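# Tighten two unmarked cover-plate screws with cordless screwdriver

## Task

On the cover plate, find the two screws that lack an orange paint mark; they are loose. Use the cordless screwdriver lying on the table (it fits these screws and spins while its trigger is squeezed) to drive both in until they are tight. At the end the screwdriver must not be running.

## Robot and tools

Robot. Two arms, left_arm and right_arm, each ending in the same right-handed five-finger hand with six motors. The hands are copies, not mirror images, so every hand axis and motor number means the same thing on both arms.

Scene frame. The origin sits at table-top height, halfway between the nominal arm bases. +x points out over the table, +z points up, and +y points toward left_arm's side. Image left and right do not match the arm names. Positions are in metres, velocities in m/s and rad/s, orientations as end_effector_quat_wxyz.

Hand point. Each arm is steered by a point 0.05 m in front of its palm, at the spot where the index pad would meet the thumb tip in a pinch. Its +z runs along the straightened fingers (their tips lie 0.06 to 0.07 m past it), +y points out of the palm, and +x runs across the palm away from the thumb. A rigid bracket at the wrist on the little-finger side reaches 0.10 m across the palm and can strike objects. Large turns about x or y can shift the point by up to about 2 cm.

The 28-number row (used by execute_actions and move). Every row carries both arms, each number in [-1, 1], even when one arm stays put. Order: left_arm dx, dy, dz, rx, ry, rz; left hand little, ring, middle, index, thumb_bend, thumb_turn, force_limit, speed; then the same fourteen for right_arm. The six pose numbers are an offset, not a pose: they count from that arm's Hand target as it stood when the action (or move) began, along scene axes, with rotation about the Hand target's position. Scale: 1.0 = 0.6 m or 180 degrees; rx, ry, rz form one rotation vector. All six at 0 means hold the Hand target. The eight hand numbers are absolute motor targets: fingers and thumb_bend +1 straight/open, -1 fully curled; thumb_turn +1 beside the palm, -1 across in front of it. A pinch is roughly index -0.22, thumb_bend -0.75, thumb_turn -0.57. force_limit maps -1 to about 0 N and +1 to 10 N at the fingertip (15 N for both thumb motors); speed maps -1 to nearly still and +1 to full speed (whole travel in 0.6 s). No value means no change: to leave a hand alone, resend the last eight numbers you sent it; if none yet, send hand_measured plus hand_force_limit and hand_speed. For a gentle grip close at speed -0.9 or lower. To wrap a handle 0.035 to 0.08 m thick, swing the thumb to -1 before reaching it. To squeeze harder, raise force_limit and send a more-closed target; to loosen, send a more-open one.

Tools.
- execute_actions(actions, cameras): actions is a list of actions; each action is a list of up to 15 rows, one row per 1/30 s step, the last row held for any remaining steps. Every row in an action counts from that action's starting Hand target, so repeating an offset in a new action moves further. Empty list just returns state and images.
- move(target, speed, blend, stop_force, zero, blocking, cameras): target is one 28-number row or a list of up to 15 rows differing only in pose offsets, all counted from the same starting Hand targets. speed is path top speed in m/s, 0.002 to 0.5 (default 0.25), one value or one per target; turning is capped at twice that in rad/s. blend in m rounds corners in a list. stop_force in N, 4 to 80, ends an arm's path when its wrist sensor feels that much push against the motion; use it slowly when approaching contact, not while the hand turns, and omit it when backing off a surface. zero (default true) re-zeroes before the move. blocking=false returns early; then use wait or stop before new motion. The result adds a move: line (done, off_target, contact, held, fault, moving) and limits notes (paced = clipped, held = steps withheld).
- wait(seconds 0 to 10), stop(), zoom_image(camera, region [x0,y0,x1,y1] pixels, at most 504x504), show_instructions(), zero_wrist_force(arm), finished_scene(scene = number of the scene being ended; irreversible).
Cameras: cam_head_left, cam_head_right, cam_high (896x504), cam_left_wrist, cam_right_wrist (672x504).

Control behaviour. Each step the commanded pose is clipped to within 100 mm and 16 degrees of the measured one; Hand target in the result is what was actually accepted, and later offsets count from it. Arms lag commands and may settle short. A "pose unreachable" line means the clearance check refused a command that would bring the arms too close.

Result lines. hand_measured, hand_stopped_by (moving, target, force, stalled, fault) and hand_load_n list six values in motor order; a load near 0 on a closed hand means the grip was lost. Wrist force and torque are in the hand's own axes. MOTOR HOT warns of overheating; stretched arms, held loads and pushing at unreachable poses heat motors.

Avoid. Contact torque at a joint limit (elbow 135, wrist joints 48.6, shoulder joints 297 N m) or about 150 N of outside force freezes that arm for 10 s. Do not push past firm contact, slam, drop the screwdriver, swing it fast, overload fingers, or let anything leave the table. Keep the arms apart. Release the trigger so the screwdriver is off and set down safely before ending the scene.

Each tool is called as name(argument=value, ...) on one line, values as JSON.

Reference images:

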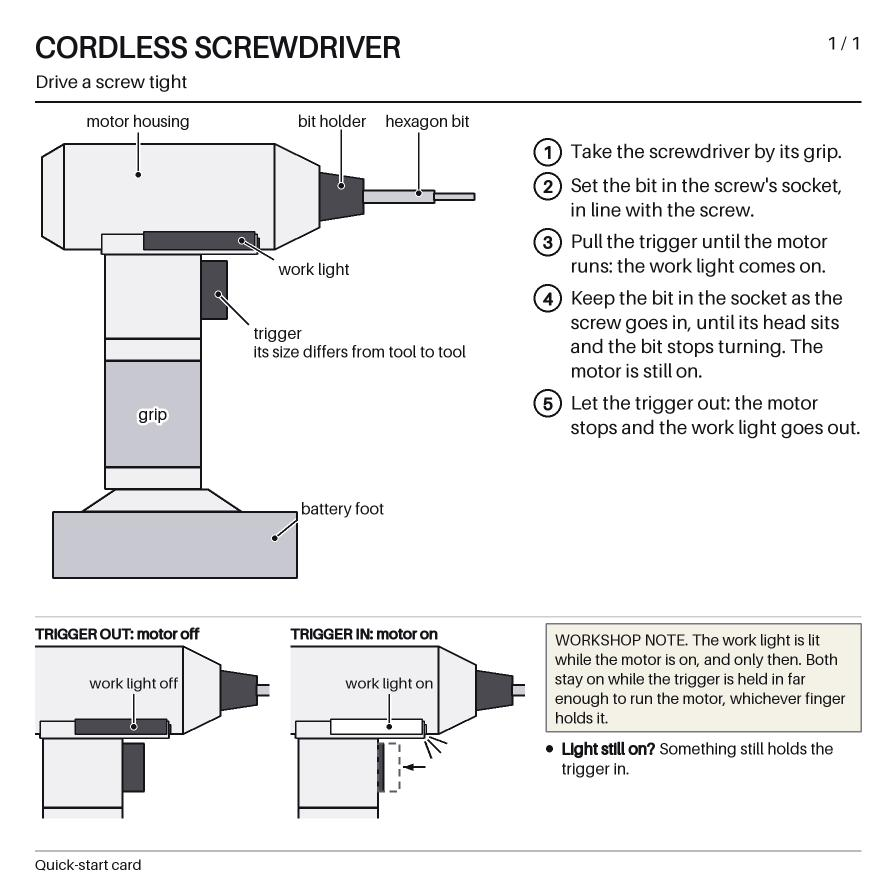

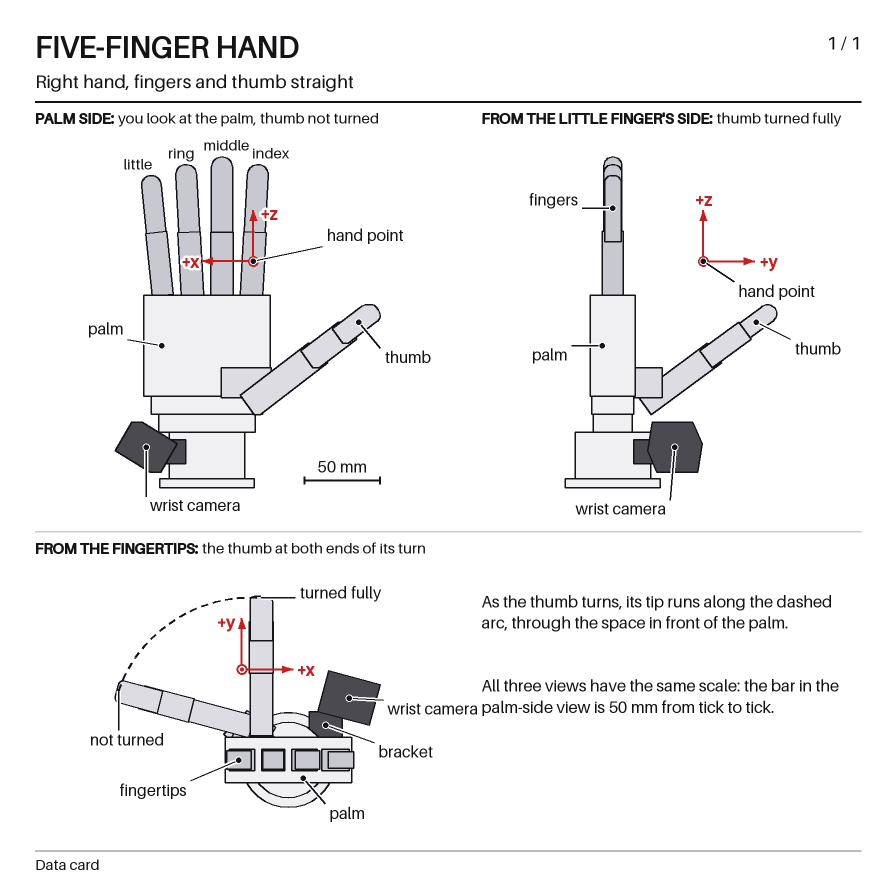

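## Session

execute_actions(actions=[])

Scene clock: 161.63 s.
left_arm: end_effector_position=(+0.6343, +0.4050, +0.4303) hand_measured=(+1.000, +1.000, +1.000, +1.000, +1.000, +1.000) hand_load_n=(+0.0, +0.0, +0.0, +0.0, +0.0, +0.0) hand_stopped_by=(target, target, target, target, target, target) hand_force_limit=0.00 hand_speed=-0.80 end_effector_quat_wxyz=(+0.025, +0.542, -0.170, +0.822) end_effector_velocity=(+0.000, -0.001, +0.000) end_effector_angular_velocity=(-0.001, -0.001, -0.001) | right_arm: end_effector_position=(+0.7351, +0.3754, +0.2858) hand_measured=(-0.922, -0.914, -0.908, -0.400, +0.382, -1.000) hand_load_n=(+0.5, +6.0, +10.5, +0.0, +7.0, +4.0) hand_stopped_by=(force, force, force, target, force, target) hand_force_limit=0.60 hand_speed=-0.70 end_effector_quat_wxyz=(+0.678, -0.195, +0.680, +0.200) end_effector_velocity=(+0.000, +0.000, +0.000) end_effector_angular_velocity=(+0.000, +0.000, +0.000)
Joint positions: left_arm=[-0.433 -1.662 2.215 -0.915 1.51 -4.416] | right_arm=[0.881 -0.717 1.092 -0.374 1.945 -1.563]
Joint velocities: left_arm=[0 0 0 -0.001 0.001 -0.001] | right_arm=[0 0 0 -0.001 0 0]
Joint torques (N m): left_arm=[9.74 -21.15 -41.63 -5.79 1.82 -1.65] | right_arm=[13.91 -122.52 -44.93 -2.47 1.89 -0.76]
Wrist force (N): left_arm=[2.1 0.9 1.2] | right_arm=[8.6 -0.7 -4.6]
Wrist torque (N m): left_arm=[0.08 -0.48 0.24] | right_arm=[0.07 -0.52 0.18]
Wrist force, peak (N): left_arm=[2.1 0.9 1.2] | right_arm=[8.6 -0.7 -4.6]
Hand target: left_arm +0.6343, +0.4050, +0.4303; +0.025, +0.542, -0.170, +0.822 | right_arm +0.7351, +0.3754, +0.2859; +0.678, -0.195, +0.680, +0.200
Off the commanded pose: left_arm 0.000 m, 0 deg | right_arm 0.000 m, 0 deg.

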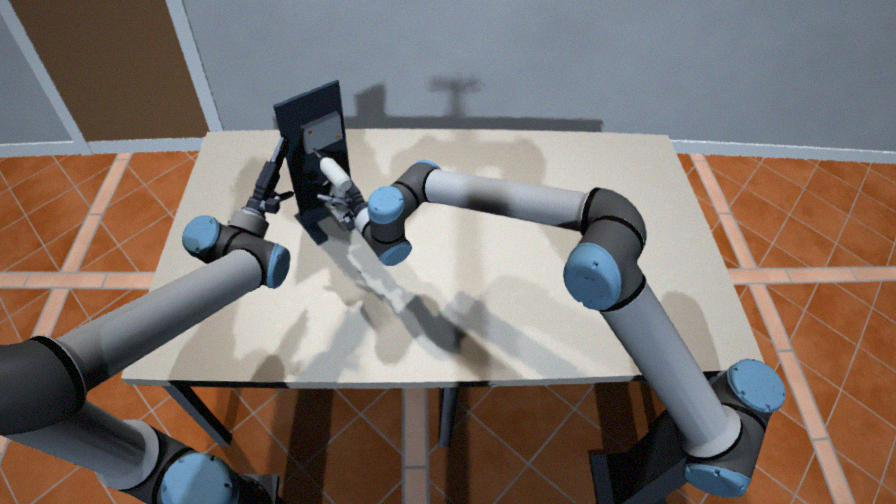

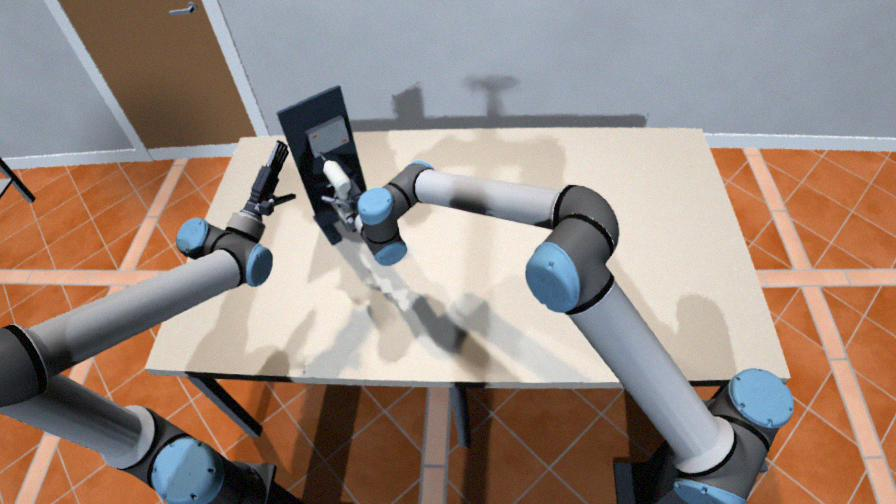

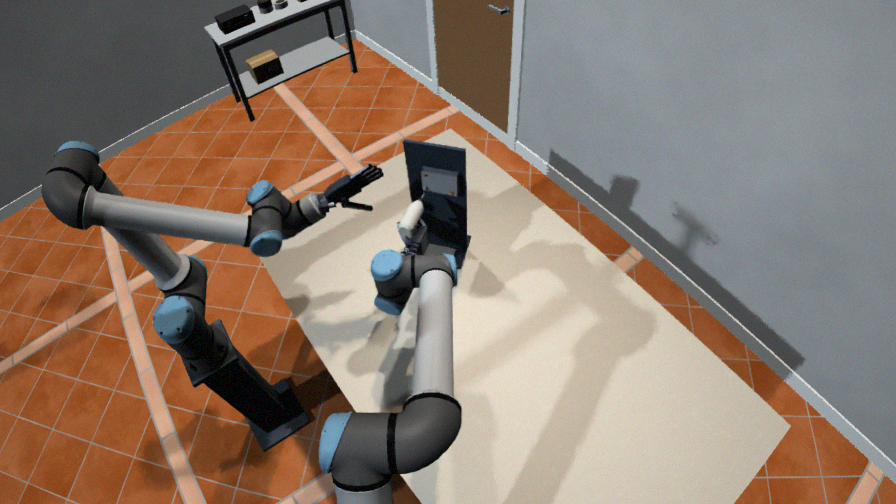

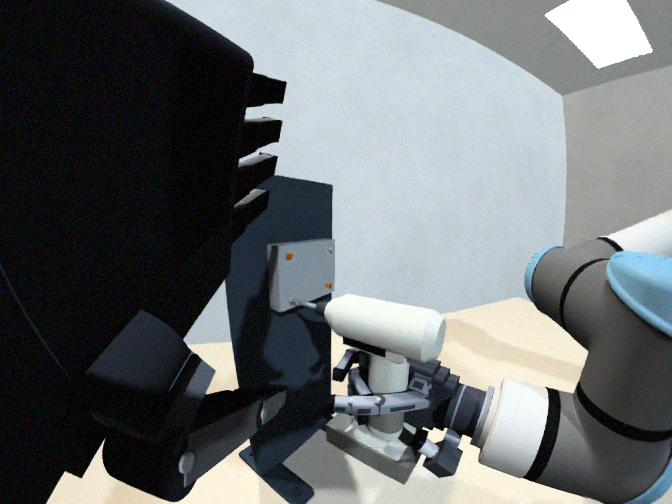

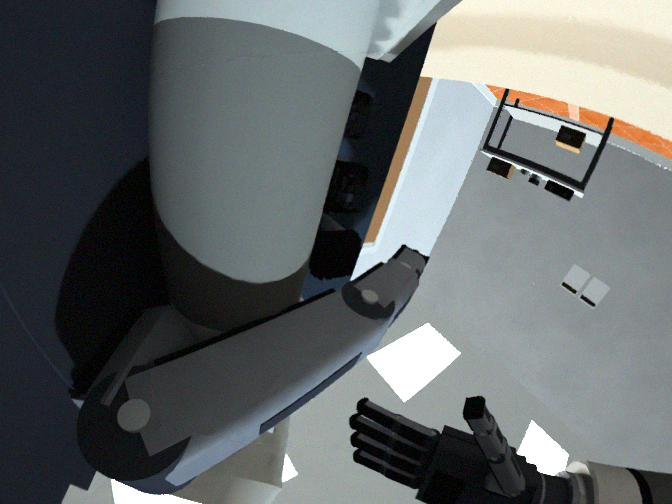

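zoom_image(camera="cam_left_wrist", region=[220, 220, 470, 420])

zoom_image(camera="cam_high", region=[380, 130, 500, 290])

zoom_image(camera="cam_head_left", region=[240, 70, 400, 250])

zoom_image(camera="cam_head_right", region=[250, 70, 410, 250])

Scaled by 2.016 from the camera's 672x504 image, which has a finer 960x720 frame.

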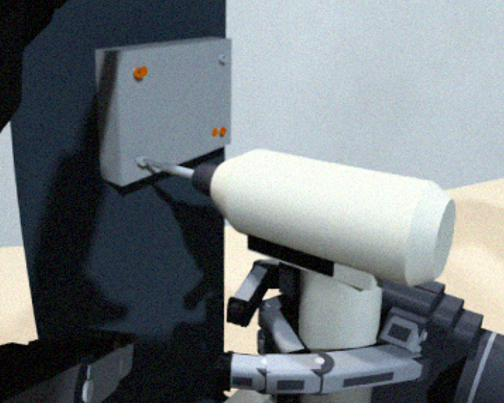

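Scaled by 3.150.

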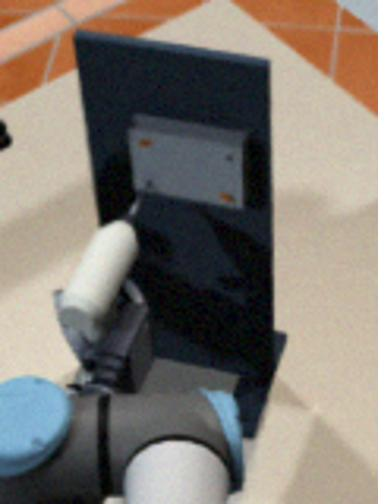

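Scaled by 2.800.

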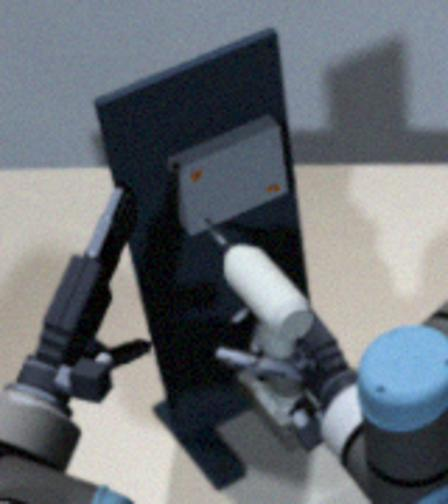

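Scaled by 2.800.

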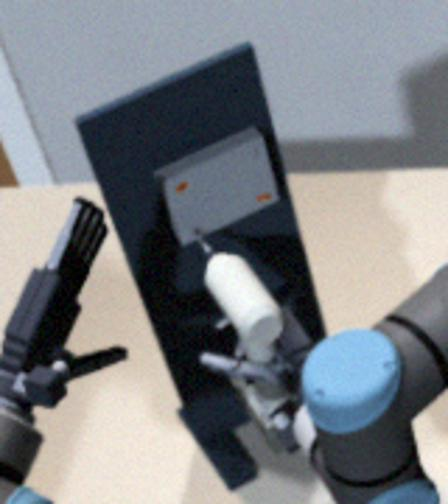

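zoom_image(camera="cam_left_wrist", region=[262, 230, 352, 320])

zoom_image(camera="cam_right_wrist", region=[60, 80, 460, 480])

Scaled by 5.600 from the camera's 672x504 image, which has a finer 960x720 frame.

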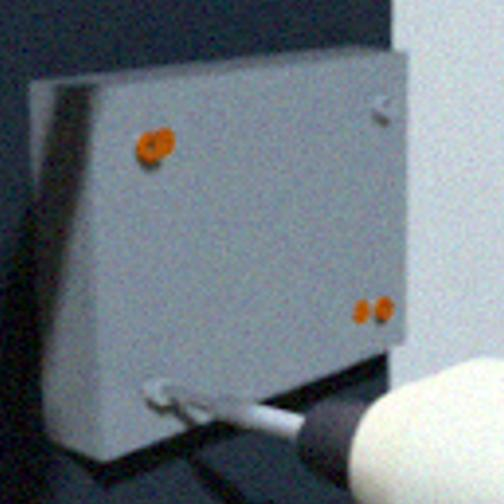

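Scaled by 1.260 from the camera's 672x504 image, which has a finer 960x720 frame.

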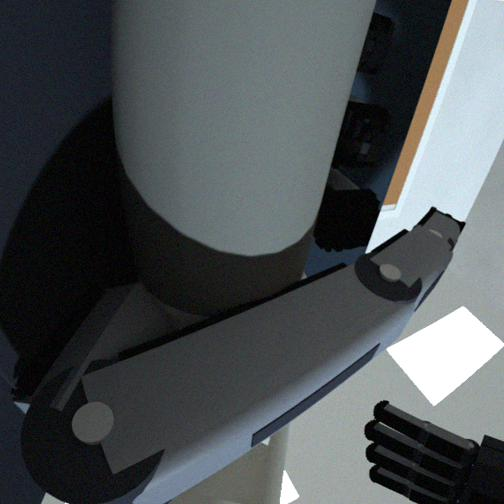

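execute_actions(actions=[[[0,0,0,0,0,0,1,1,1,1,1,1,0,-0.8,0,0,0,0,0,0,-0.922,-0.914,-0.908,-0.75,0.382,-1,0.6,-0.7]],[[0,0,0,0,0,0,1,1,1,1,1,1,0,-0.8,0,0,0,0,0,0,-0.922,-0.914,-0.908,-0.75,0.382,-1,0.6,-0.7]]], cameras=["cam_left_wrist"])

zoom_image(camera="cam_left_wrist", region=[250, 230, 450, 430])

Scene clock: 164.20 s.
left_arm: end_effector_position=(+0.6343, +0.4050, +0.4303) hand_measured=(+1.000, +1.000, +1.000, +1.000, +1.000, +1.000) hand_load_n=(+0.0, -0.5, +0.0, +0.0, +0.0, +0.0) hand_stopped_by=(target, target, target, target, target, target) hand_force_limit=0.00 hand_speed=-0.80 end_effector_quat_wxyz=(+0.025, +0.542, -0.170, +0.822) end_effector_velocity=(+0.000, -0.001, +0.000) end_effector_angular_velocity=(-0.001, +0.000, -0.001) | right_arm: end_effector_position=(+0.7350, +0.3754, +0.2859) hand_measured=(-0.922, -0.912, -0.906, -0.748, +0.388, -1.000) hand_load_n=(+0.5, +5.5, +9.0, +3.0, +7.0, +4.5) hand_stopped_by=(target, target, force, target, target, target) hand_force_limit=0.60 hand_speed=-0.70 end_effector_quat_wxyz=(+0.678, -0.195, +0.680, +0.200) end_effector_velocity=(+0.000, +0.000, -0.001) end_effector_angular_velocity=(-0.001, +0.001, +0.000)
Joint positions: left_arm=[-0.433 -1.662 2.215 -0.915 1.51 -4.416] | right_arm=[0.881 -0.718 1.092 -0.374 1.945 -1.563]
Joint velocities: left_arm=[-0.001 0 0 0 0 -0.001] | right_arm=[0 0 0 0.001 0 0]
Joint torques (N m): left_arm=[5.25 -19.98 -42.17 -5.99 1.27 -1.34] | right_arm=[8.7 -129.39 -43.16 -5.96 0.04 -1.75]
Wrist force (N): left_arm=[2.4 0.9 1.2] | right_arm=[7.7 0.3 -1.2]
Wrist torque (N m): left_arm=[0.08 -0.53 0.27] | right_arm=[-0.04 -0.27 0.11]
Wrist force, peak (N): left_arm=[2.9 1.1 0.9] | right_arm=[8.3 -0.8 -5.0]
Hand target: left_arm +0.6343, +0.4050, +0.4303; +0.025, +0.542, -0.170, +0.822 | right_arm +0.7351, +0.3754, +0.2859; +0.678, -0.195, +0.680, +0.200
Off the commanded pose: left_arm 0.000 m, 0 deg | right_arm 0.000 m, 0 deg.
Images, in order (width x height): cam_left_wrist 672x504.

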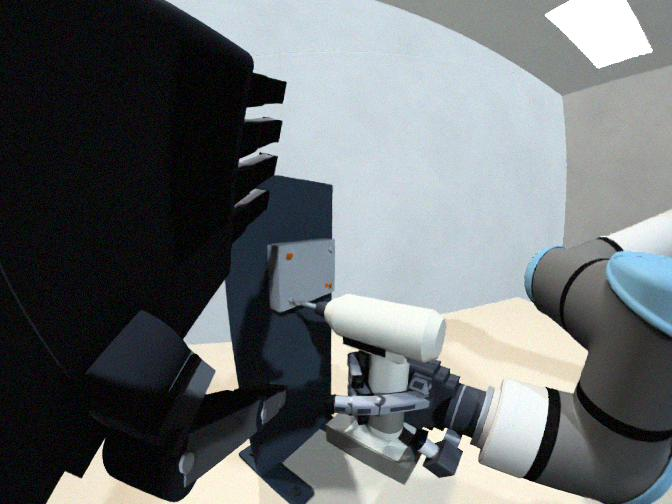

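Scaled by 2.520 from the camera's 672x504 image, which has a finer 960x720 frame.

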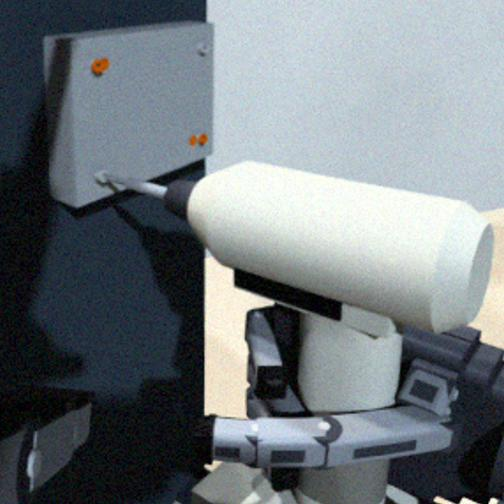

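execute_actions(actions=[[[0,0,0,0,0,0,1,1,1,1,1,1,0,-0.8,0,0,0,0,0,0,-0.922,-0.914,-0.908,-0.9,0.382,-1,0.6,-0.7]]], cameras=["cam_left_wrist"])

zoom_image(camera="cam_left_wrist", region=[250, 230, 450, 430])

Scene clock: 165.07 s.
left_arm: end_effector_position=(+0.6343, +0.4050, +0.4303) hand_measured=(+1.000, +1.000, +1.000, +1.000, +1.000, +1.000) hand_load_n=(+0.0, +0.0, +0.0, +0.0, +0.0, +0.0) hand_stopped_by=(target, target, target, target, target, target) hand_force_limit=0.00 hand_speed=-0.80 end_effector_quat_wxyz=(+0.025, +0.542, -0.170, +0.822) end_effector_velocity=(+0.000, +0.001, +0.000) end_effector_angular_velocity=(+0.002, +0.000, +0.002) | right_arm: end_effector_position=(+0.7350, +0.3754, +0.2859) hand_measured=(-0.922, -0.912, -0.906, -0.896, +0.390, -1.000) hand_load_n=(+0.0, +5.0, +8.0, +8.0, +7.0, +3.0) hand_stopped_by=(target, target, force, force, target, target) hand_force_limit=0.60 hand_speed=-0.70 end_effector_quat_wxyz=(+0.678, -0.195, +0.680, +0.200) end_effector_velocity=(+0.000, +0.000, -0.001) end_effector_angular_velocity=(+0.000, +0.000, +0.000)
Joint positions: left_arm=[-0.433 -1.662 2.215 -0.915 1.51 -4.416] | right_arm=[0.881 -0.718 1.092 -0.374 1.945 -1.563]
Joint velocities: left_arm=[0.001 0 0 0 0 0.002] | right_arm=[0 0.001 0 0 0 0]
Joint torques (N m): left_arm=[9.27 -20.72 -41.68 -5.92 1.74 -1.05] | right_arm=[7.12 -130.19 -44.95 -5.46 -0.13 -1.96]
Wrist force (N): left_arm=[2.4 1.1 1.1] | right_arm=[8.3 0.0 -2.0]
Wrist torque (N m): left_arm=[0.11 -0.52 0.27] | right_arm=[-0.11 -0.31 0.10]
Wrist force, peak (N): left_arm=[2.6 1.6 1.0] | right_arm=[8.7 -0.2 -1.6]
Hand target: left_arm +0.6343, +0.4050, +0.4303; +0.025, +0.542, -0.170, +0.822 | right_arm +0.7351, +0.3754, +0.2859; +0.678, -0.195, +0.680, +0.200
Off the commanded pose: left_arm 0.000 m, 0 deg | right_arm 0.000 m, 0 deg.
Images, in order (width x height): cam_left_wrist 672x504.

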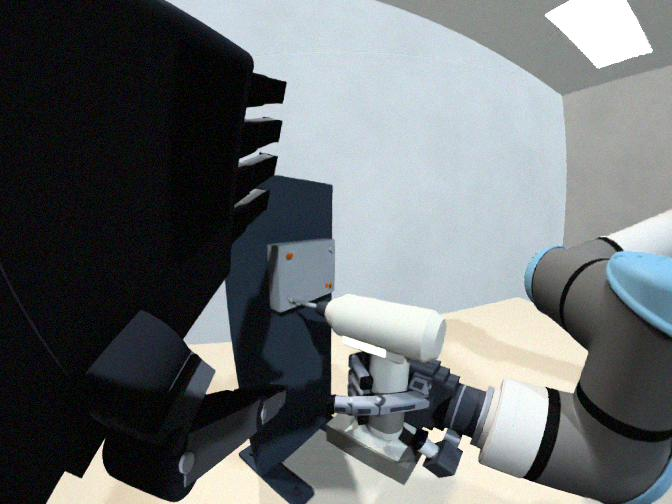

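Scaled by 2.520 from the camera's 672x504 image, which has a finer 960x720 frame.

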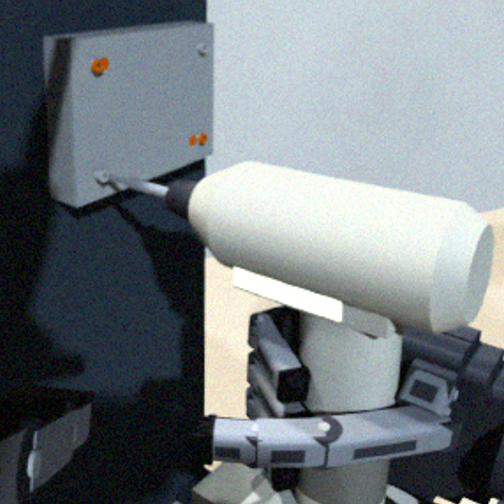

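move(target=[0,0,0,0,0,0,1,1,1,1,1,1,0,-0.8,0.0197,0.0125,0,0,0,0,-0.922,-0.914,-0.908,-0.9,0.382,-1,0.6,-0.7], speed=0.006, stop_force=12, cameras=["cam_left_wrist"])

zoom_image(camera="cam_left_wrist", region=[250, 230, 350, 330])

Scene clock: 166.73 s.
left_arm: end_effector_position=(+0.6343, +0.4050, +0.4303) hand_measured=(+1.000, +1.000, +1.000, +1.000, +1.000, +1.000) hand_load_n=(+0.0, +0.0, +0.0, +0.0, +0.0, +0.0) hand_stopped_by=(target, target, target, target, target, target) hand_force_limit=0.00 hand_speed=-0.80 end_effector_quat_wxyz=(+0.025, +0.542, -0.170, +0.822) end_effector_velocity=(+0.000, +0.000, +0.000) end_effector_angular_velocity=(-0.002, +0.000, -0.001) | right_arm: end_effector_position=(+0.7360, +0.3762, +0.2859) hand_measured=(-0.922, -0.912, -0.906, -0.896, +0.390, -1.000) hand_load_n=(+0.0, +4.0, +6.0, +7.0, +7.5, +3.5) hand_stopped_by=(target, target, force, force, target, target) hand_force_limit=0.60 hand_speed=-0.70 end_effector_quat_wxyz=(+0.678, -0.196, +0.680, +0.200) end_effector_velocity=(+0.000, +0.000, -0.001) end_effector_angular_velocity=(-0.002, +0.001, +0.000)
Joint positions: left_arm=[-0.433 -1.662 2.215 -0.915 1.51 -4.416] | right_arm=[0.88 -0.716 1.088 -0.372 1.944 -1.563]
Joint velocities: left_arm=[0 0 0 0 0 -0.002] | right_arm=[0 0 0 0.002 0 0]
Joint torques (N m): left_arm=[6.57 -23.14 -43.16 -6.3 1.62 -1.31] | right_arm=[15.1 -131.12 -42.35 -3.41 1.78 -1.81]
Wrist force (N): left_arm=[2.7 1.1 0.6] | right_arm=[7.9 -0.1 -0.7]
Wrist torque (N m): left_arm=[0.13 -0.56 0.29] | right_arm=[-0.14 -0.22 0.09]
Wrist force, peak (N): left_arm=[2.8 1.3 0.8] | right_arm=[10.2 -0.1 -15.7]
Hand target: left_arm +0.6343, +0.4050, +0.4303; +0.025, +0.542, -0.170, +0.822 | right_arm +0.7360, +0.3762, +0.2859; +0.678, -0.196, +0.680, +0.200
Off the commanded pose: left_arm 0.000 m, 0 deg | right_arm 0.013 m, 0 deg.
move: contact (right_arm)
Images, in order (width x height): cam_left_wrist 672x504.

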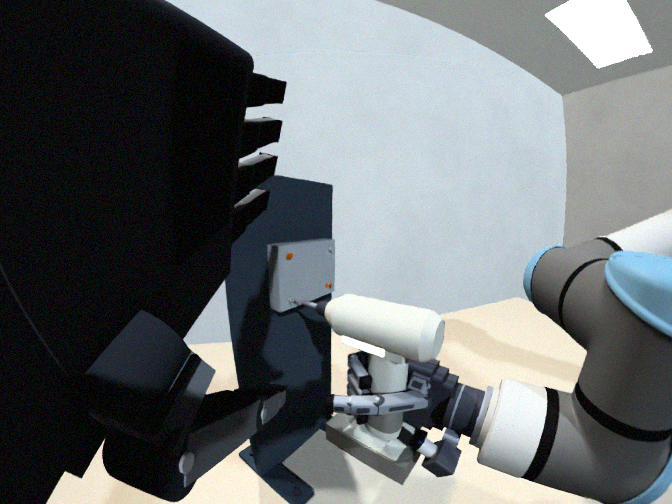

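Scaled by 5.040 from the camera's 672x504 image, which has a finer 960x720 frame.

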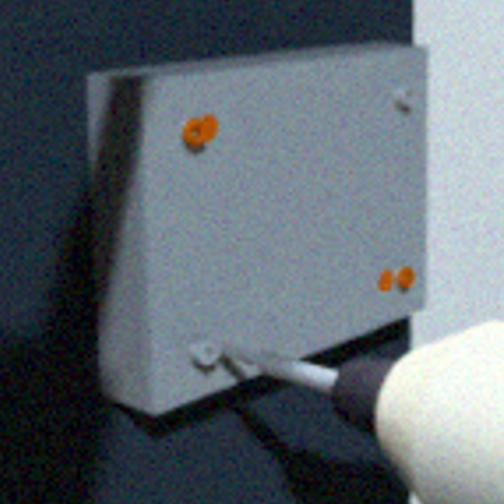

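execute_actions(actions=[[[0,0,0,0,0,0,1,1,1,1,1,1,0,-0.8,0,0,0,0,0,0,-0.922,-0.914,-0.908,-0.5,0.382,-1,0.6,-0.4]]], cameras=[])

move(target=[0.1267,0.108,0.083,0,0,0,1,1,1,1,1,1,0,-0.8,0,0,0,0,0,0,-0.922,-0.914,-0.908,-0.5,0.382,-1,0.6,-0.4], speed=0.12)

zoom_image(camera="cam_left_wrist", region=[260, 280, 510, 480])

Scene clock: 168.20 s.
left_arm: end_effector_position=(+0.6343, +0.4050, +0.4303) hand_measured=(+1.000, +1.000, +1.000, +1.000, +1.000, +1.000) hand_load_n=(-0.5, +0.0, +0.0, +0.0, +0.0, +0.0) hand_stopped_by=(target, target, target, target, target, target) hand_force_limit=0.00 hand_speed=-0.80 end_effector_quat_wxyz=(+0.025, +0.542, -0.170, +0.822) end_effector_velocity=(+0.000, -0.001, +0.000) end_effector_angular_velocity=(+0.000, +0.000, -0.001) | right_arm: end_effector_position=(+0.7360, +0.3762, +0.2859) hand_measured=(-0.922, -0.912, -0.906, -0.500, +0.390, -1.000) hand_load_n=(+0.0, +4.0, +9.0, +0.0, +4.5, +3.5) hand_stopped_by=(target, target, force, target, target, target) hand_force_limit=0.60 hand_speed=-0.40 end_effector_quat_wxyz=(+0.678, -0.196, +0.680, +0.200) end_effector_velocity=(+0.000, +0.000, -0.002) end_effector_angular_velocity=(-0.002, +0.002, -0.001)
Joint positions: left_arm=[-0.433 -1.662 2.215 -0.915 1.51 -4.416] | right_arm=[0.88 -0.716 1.088 -0.372 1.944 -1.563]
Joint velocities: left_arm=[-0.001 0 0 -0.001 0 0] | right_arm=[0 0.001 0 0.002 0 0]
Joint torques (N m): left_arm=[8.06 -24.12 -41.91 -6.02 1.79 -1.15] | right_arm=[15.07 -130.25 -41.68 -1.77 1.77 -1.81]
Wrist force (N): left_arm=[2.3 1.1 1.1] | right_arm=[8.4 -0.1 -0.7]
Wrist torque (N m): left_arm=[0.12 -0.51 0.27] | right_arm=[-0.13 -0.30 0.12]
Wrist force, peak (N): left_arm=[2.6 1.1 1.2] | right_arm=[8.7 0.0 -0.6]
Hand target: left_arm +0.6343, +0.4050, +0.4303; +0.025, +0.542, -0.170, +0.822 | right_arm +0.7360, +0.3762, +0.2859; +0.678, -0.196, +0.680, +0.200
Off the commanded pose: left_arm 0.000 m, 0 deg | right_arm 0.000 m, 0 deg.
No camera images: "cameras" was empty.

Scene clock: 169.57 s.
left_arm: end_effector_position=(+0.7105, +0.4698, +0.4799) hand_measured=(+1.000, +1.000, +1.000, +1.000, +1.000, +1.000) hand_load_n=(+0.0, +0.0, +0.0, +0.0, +0.0, +0.0) hand_stopped_by=(target, target, target, target, target, target) hand_force_limit=0.00 hand_speed=-0.80 end_effector_quat_wxyz=(+0.025, +0.542, -0.170, +0.822) end_effector_velocity=(+0.000, +0.000, +0.000) end_effector_angular_velocity=(+0.000, +0.000, -0.001) | right_arm: end_effector_position=(+0.7360, +0.3762, +0.2859) hand_measured=(-0.922, -0.912, -0.906, -0.500, +0.390, -1.000) hand_load_n=(+0.0, +4.0, +8.5, +0.0, +4.5, +3.5) hand_stopped_by=(target, target, force, target, target, target) hand_force_limit=0.60 hand_speed=-0.40 end_effector_quat_wxyz=(+0.678, -0.196, +0.680, +0.200) end_effector_velocity=(+0.000, +0.000, +0.000) end_effector_angular_velocity=(+0.001, +0.000, +0.000)
Joint positions: left_arm=[-0.267 -1.572 2.03 -0.822 1.666 -4.475] | right_arm=[0.88 -0.716 1.088 -0.372 1.944 -1.563]
Joint velocities: left_arm=[0 0 0 0 0 0] | right_arm=[0 0 0 0 0 0]
Joint torques (N m): left_arm=[-0.87 -51.08 -32 -6.81 -1.66 4.28] | right_arm=[14.32 -129.33 -42.64 -2.27 1.83 -1.72]
Wrist force (N): left_arm=[2.4 1.0 1.3] | right_arm=[7.9 -0.3 -0.4]
Wrist torque (N m): left_arm=[0.10 -0.54 0.27] | right_arm=[-0.19 -0.22 0.08]
Wrist force, peak (N): left_arm=[2.6 1.3 1.7] | right_arm=[8.5 0.0 -0.6]
Hand target: left_arm +0.7105, +0.4698, +0.4800; +0.025, +0.542, -0.170, +0.822 | right_arm +0.7360, +0.3762, +0.2859; +0.678, -0.196, +0.680, +0.200
Off the commanded pose: left_arm 0.000 m, 0 deg | right_arm 0.000 m, 0 deg.
move: done

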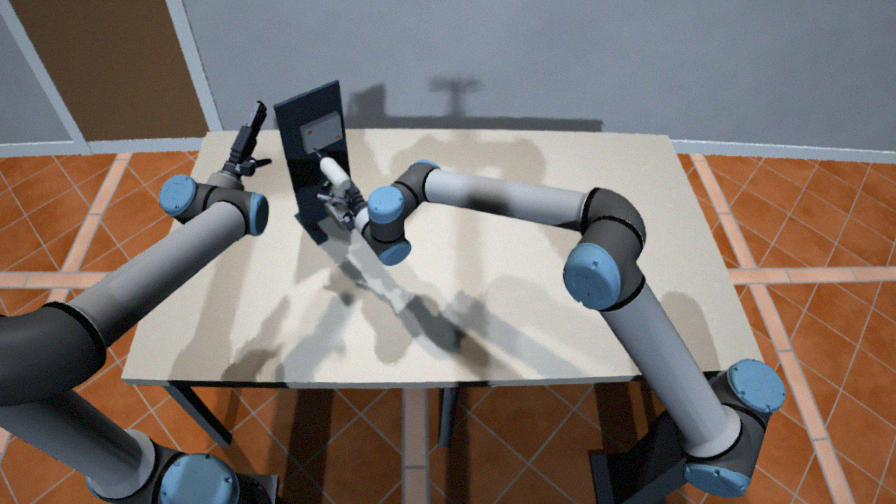

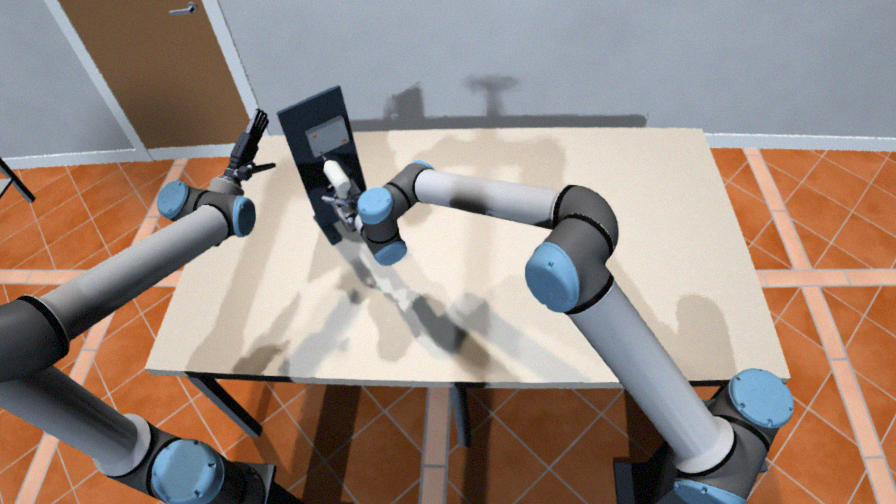

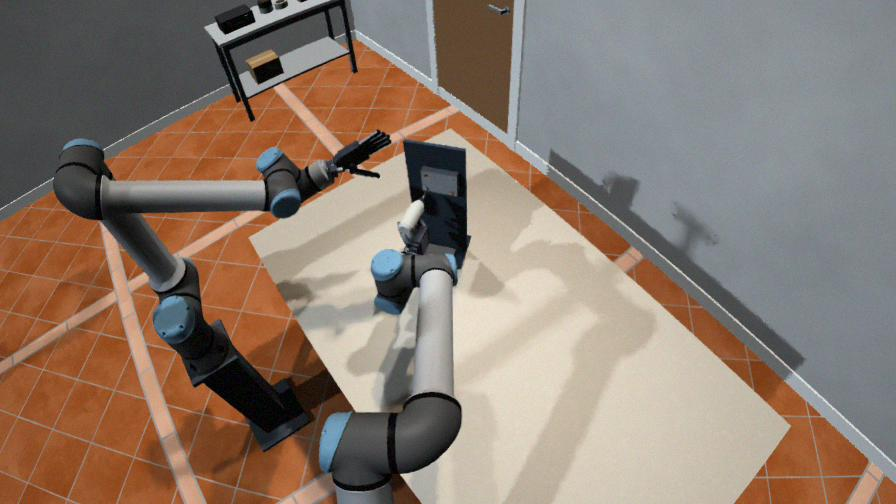

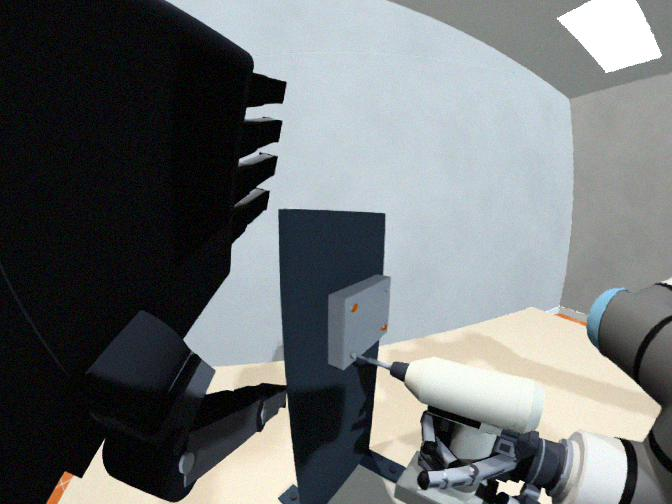

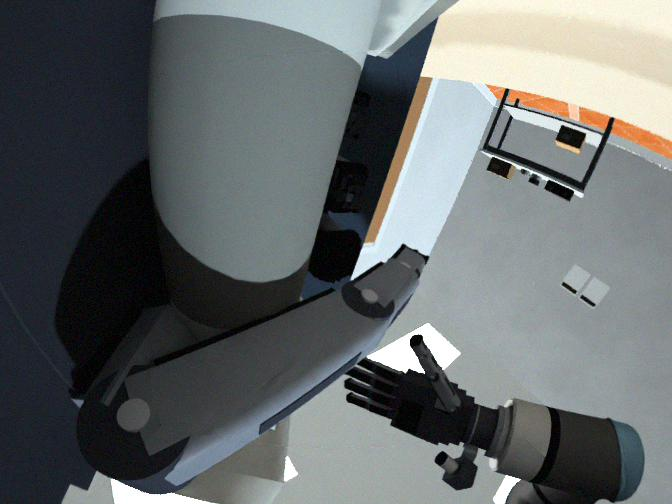

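Scaled by 2.016 from the camera's 672x504 image, which has a finer 960x720 frame.

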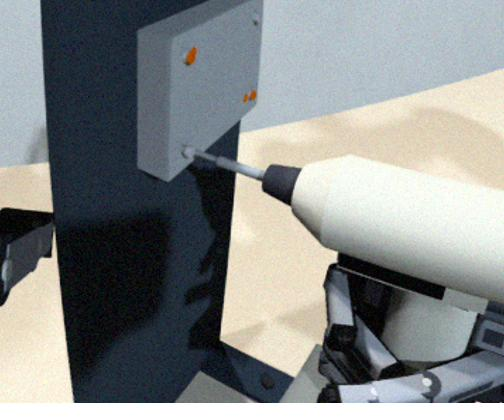

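zoom_image(camera="cam_left_wrist", region=[320, 320, 420, 400])

Scaled by 5.040 from the camera's 672x504 image, which has a finer 960x720 frame.

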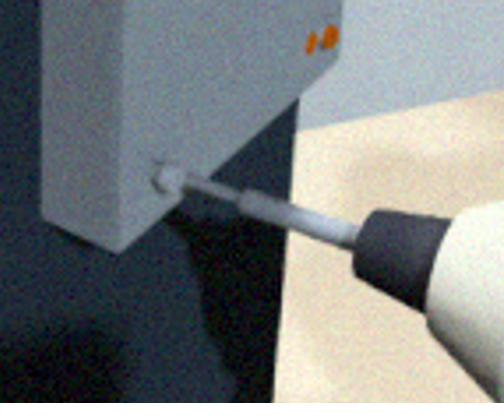

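move(target=[0,0,0,0,0,0,1,1,1,1,1,1,0,-0.8,-0.00268,0.00422,0,0,0,0,-0.922,-0.914,-0.908,-0.5,0.382,-1,0.6,-0.4], speed=0.004, stop_force=6, cameras=["cam_left_wrist"])

zoom_image(camera="cam_left_wrist", region=[320, 320, 420, 400])

Scene clock: 172.13 s.
left_arm: end_effector_position=(+0.7105, +0.4698, +0.4800) hand_measured=(+1.000, +1.000, +1.000, +1.000, +1.000, +1.000) hand_load_n=(+0.0, +0.0, +0.0, +0.0, +0.0, -0.5) hand_stopped_by=(target, target, target, target, target, target) hand_force_limit=0.00 hand_speed=-0.80 end_effector_quat_wxyz=(+0.025, +0.542, -0.170, +0.822) end_effector_velocity=(+0.000, -0.001, +0.000) end_effector_angular_velocity=(-0.002, +0.000, -0.001) | right_arm: end_effector_position=(+0.7343, +0.3787, +0.2859) hand_measured=(-0.922, -0.912, -0.906, -0.500, +0.390, -1.000) hand_load_n=(+0.0, +3.0, +9.0, +0.0, +4.0, +3.0) hand_stopped_by=(target, target, force, target, target, target) hand_force_limit=0.60 hand_speed=-0.40 end_effector_quat_wxyz=(+0.678, -0.196, +0.680, +0.200) end_effector_velocity=(+0.000, +0.000, +0.001) end_effector_angular_velocity=(+0.000, +0.000, +0.000)
Joint positions: left_arm=[-0.267 -1.572 2.03 -0.822 1.666 -4.475] | right_arm=[0.883 -0.713 1.083 -0.37 1.947 -1.563]
Joint velocities: left_arm=[-0.001 0 0 0 -0.001 -0.002] | right_arm=[0 -0.001 0 0 0 0]
Joint torques (N m): left_arm=[5.89 -57.2 -29.6 -5.29 0.25 3.51] | right_arm=[3.78 -123.03 -42.85 -3.42 0.08 -1.92]
Wrist force (N): left_arm=[2.4 1.1 1.2] | right_arm=[8.2 -0.7 -0.6]
Wrist torque (N m): left_arm=[0.11 -0.53 0.27] | right_arm=[-0.15 -0.19 0.11]
Wrist force, peak (N): left_arm=[2.6 1.7 1.2] | right_arm=[8.9 -0.4 -0.6]
Hand target: left_arm +0.7105, +0.4698, +0.4800; +0.025, +0.542, -0.170, +0.822 | right_arm +0.7344, +0.3787, +0.2859; +0.678, -0.196, +0.680, +0.200
Off the commanded pose: left_arm 0.000 m, 0 deg | right_arm 0.000 m, 0 deg.
move: done
Images, in order (width x height): cam_left_wrist 672x504.

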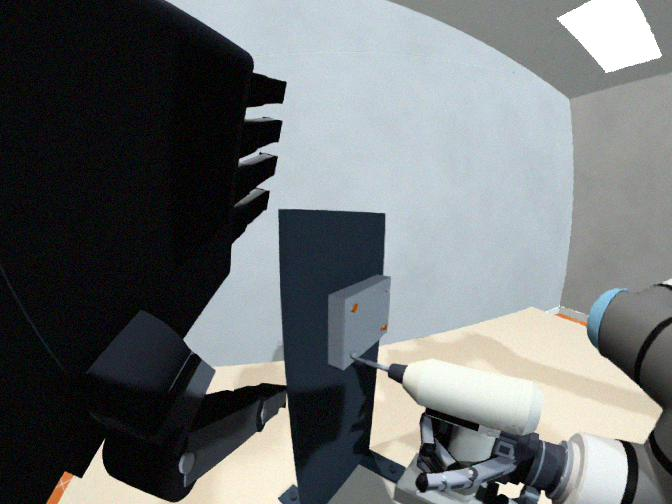

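Scaled by 5.040 from the camera's 672x504 image, which has a finer 960x720 frame.

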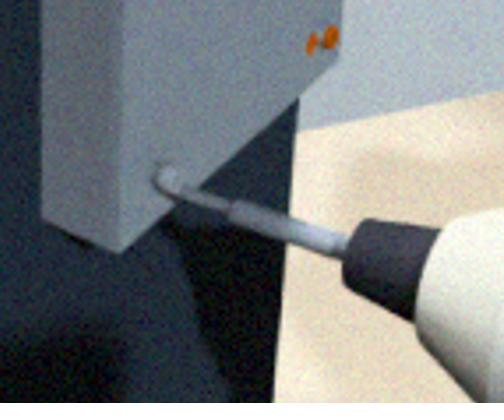

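move(target=[0,0,0,0,0,0,1,1,1,1,1,1,0,-0.8,-0.0015,-0.0069,0,0,0,0,-0.922,-0.914,-0.908,-0.5,0.382,-1,0.6,-0.4], speed=0.02, cameras=["cam_left_wrist","cam_head_left"])

zoom_image(camera="cam_left_wrist", region=[325, 325, 425, 400])

zoom_image(camera="cam_left_wrist", region=[280, 340, 560, 504])

Scene clock: 174.00 s.
left_arm: end_effector_position=(+0.7105, +0.4698, +0.4800) hand_measured=(+1.000, +1.000, +1.000, +1.000, +1.000, +1.000) hand_load_n=(+0.0, +0.0, +0.0, +0.0, +0.5, +0.0) hand_stopped_by=(target, target, target, target, target, target) hand_force_limit=0.00 hand_speed=-0.80 end_effector_quat_wxyz=(+0.025, +0.542, -0.170, +0.822) end_effector_velocity=(+0.000, +0.000, +0.000) end_effector_angular_velocity=(+0.000, +0.001, +0.000) | right_arm: end_effector_position=(+0.7334, +0.3745, +0.2859) hand_measured=(-0.922, -0.912, -0.906, -0.500, +0.390, -1.000) hand_load_n=(+0.0, +3.0, +9.0, +0.0, +4.0, +3.0) hand_stopped_by=(target, target, force, target, target, target) hand_force_limit=0.60 hand_speed=-0.40 end_effector_quat_wxyz=(+0.678, -0.196, +0.680, +0.200) end_effector_velocity=(+0.000, +0.001, -0.002) end_effector_angular_velocity=(-0.001, +0.000, +0.000)
Joint positions: left_arm=[-0.267 -1.572 2.03 -0.822 1.666 -4.475] | right_arm=[0.881 -0.72 1.097 -0.376 1.945 -1.563]
Joint velocities: left_arm=[0 0 0 0 0 -0.001] | right_arm=[0 0.002 -0.001 0 0 0]
Joint torques (N m): left_arm=[6.73 -52.72 -30.11 -4.42 0.67 3.37] | right_arm=[-10.77 -116.04 -51.31 -4.59 -0.92 -1.52]
Wrist force (N): left_arm=[2.5 1.0 1.0] | right_arm=[8.0 0.3 -0.6]
Wrist torque (N m): left_arm=[0.12 -0.55 0.27] | right_arm=[-0.10 -0.24 0.11]
Wrist force, peak (N): left_arm=[2.7 1.3 1.3] | right_arm=[8.7 -0.5 -0.2]
Hand target: left_arm +0.7105, +0.4698, +0.4800; +0.025, +0.542, -0.170, +0.822 | right_arm +0.7335, +0.3746, +0.2859; +0.678, -0.196, +0.680, +0.200
Off the commanded pose: left_arm 0.000 m, 0 deg | right_arm 0.000 m, 0 deg.
move: done
Images, in order (width x height): cam_head_left 896x504, cam_left_wrist 672x504.

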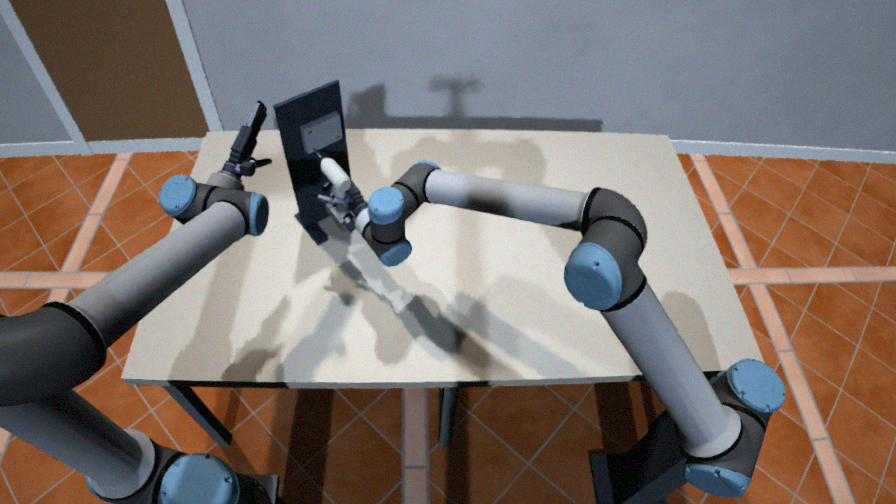

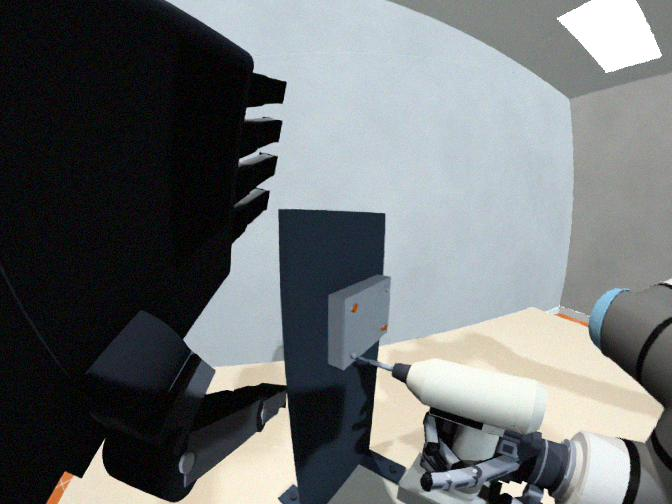

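Scaled by 5.040 from the camera's 672x504 image, which has a finer 960x720 frame.

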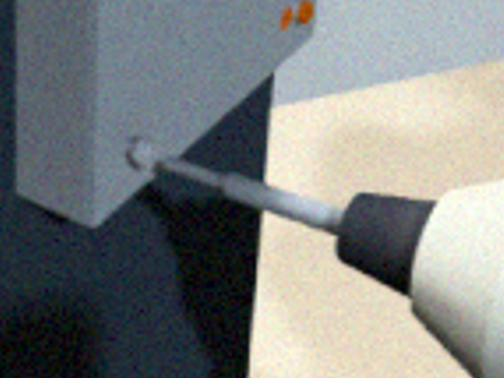

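Scaled by 1.800 from the camera's 672x504 image, which has a finer 960x720 frame.

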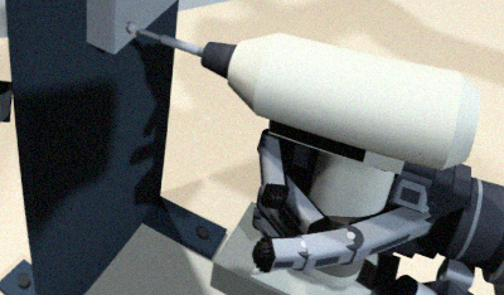

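move(target=[-0.034,-0.066,-0.05,0,0,0,1,1,1,1,1,1,0,-0.8,0,0,0,0,0,0,-0.922,-0.914,-0.908,-0.5,0.382,-1,0.6,-0.4], speed=0.1, cameras=["cam_left_wrist"])

zoom_image(camera="cam_left_wrist", region=[280, 300, 360, 360])

Scene clock: 175.50 s.
left_arm: end_effector_position=(+0.6899, +0.4302, +0.4500) hand_measured=(+1.000, +1.000, +1.000, +1.000, +1.000, +1.000) hand_load_n=(+0.0, +0.0, +0.0, +0.0, +0.0, +0.0) hand_stopped_by=(target, target, target, target, target, target) hand_force_limit=0.00 hand_speed=-0.80 end_effector_quat_wxyz=(+0.025, +0.542, -0.170, +0.822) end_effector_velocity=(+0.001, +0.001, +0.002) end_effector_angular_velocity=(+0.000, +0.001, -0.002) | right_arm: end_effector_position=(+0.7335, +0.3745, +0.2859) hand_measured=(-0.922, -0.912, -0.906, -0.500, +0.390, -1.000) hand_load_n=(+0.0, +3.0, +9.0, +0.0, +4.0, +3.0) hand_stopped_by=(target, target, force, target, target, target) hand_force_limit=0.60 hand_speed=-0.40 end_effector_quat_wxyz=(+0.678, -0.196, +0.680, +0.200) end_effector_velocity=(+0.000, +0.000, -0.001) end_effector_angular_velocity=(-0.001, +0.000, -0.001)
Joint positions: left_arm=[-0.348 -1.583 2.101 -0.88 1.591 -4.446] | right_arm=[0.881 -0.72 1.097 -0.376 1.945 -1.563]
Joint velocities: left_arm=[0.003 0 -0.004 0.004 0.004 -0.002] | right_arm=[0 0 0 0.001 0 0]
Joint torques (N m): left_arm=[14.89 -29.64 -50.99 0.58 1.64 -3.92] | right_arm=[11.15 -111.61 -50.49 -1.82 0.97 -0.91]
Wrist force (N): left_arm=[2.5 1.2 1.0] | right_arm=[8.1 0.0 -1.0]
Wrist torque (N m): left_arm=[0.14 -0.52 0.27] | right_arm=[-0.10 -0.24 0.11]
Wrist force, peak (N): left_arm=[2.6 1.2 1.4] | right_arm=[8.4 -0.4 -0.8]
Hand target: left_arm +0.6900, +0.4302, +0.4500; +0.025, +0.542, -0.170, +0.822 | right_arm +0.7335, +0.3746, +0.2859; +0.678, -0.196, +0.680, +0.200
Off the commanded pose: left_arm 0.000 m, 0 deg | right_arm 0.000 m, 0 deg.
move: done
Images, in order (width x height): cam_left_wrist 672x504.

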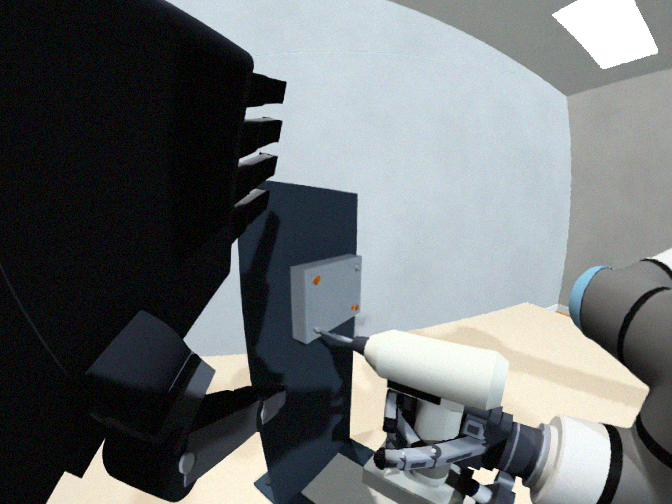

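Scaled by 6.300 from the camera's 672x504 image, which has a finer 960x720 frame.

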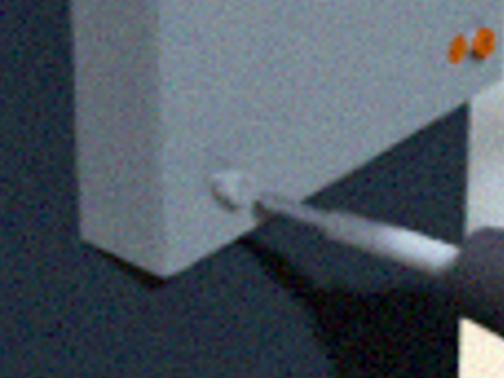

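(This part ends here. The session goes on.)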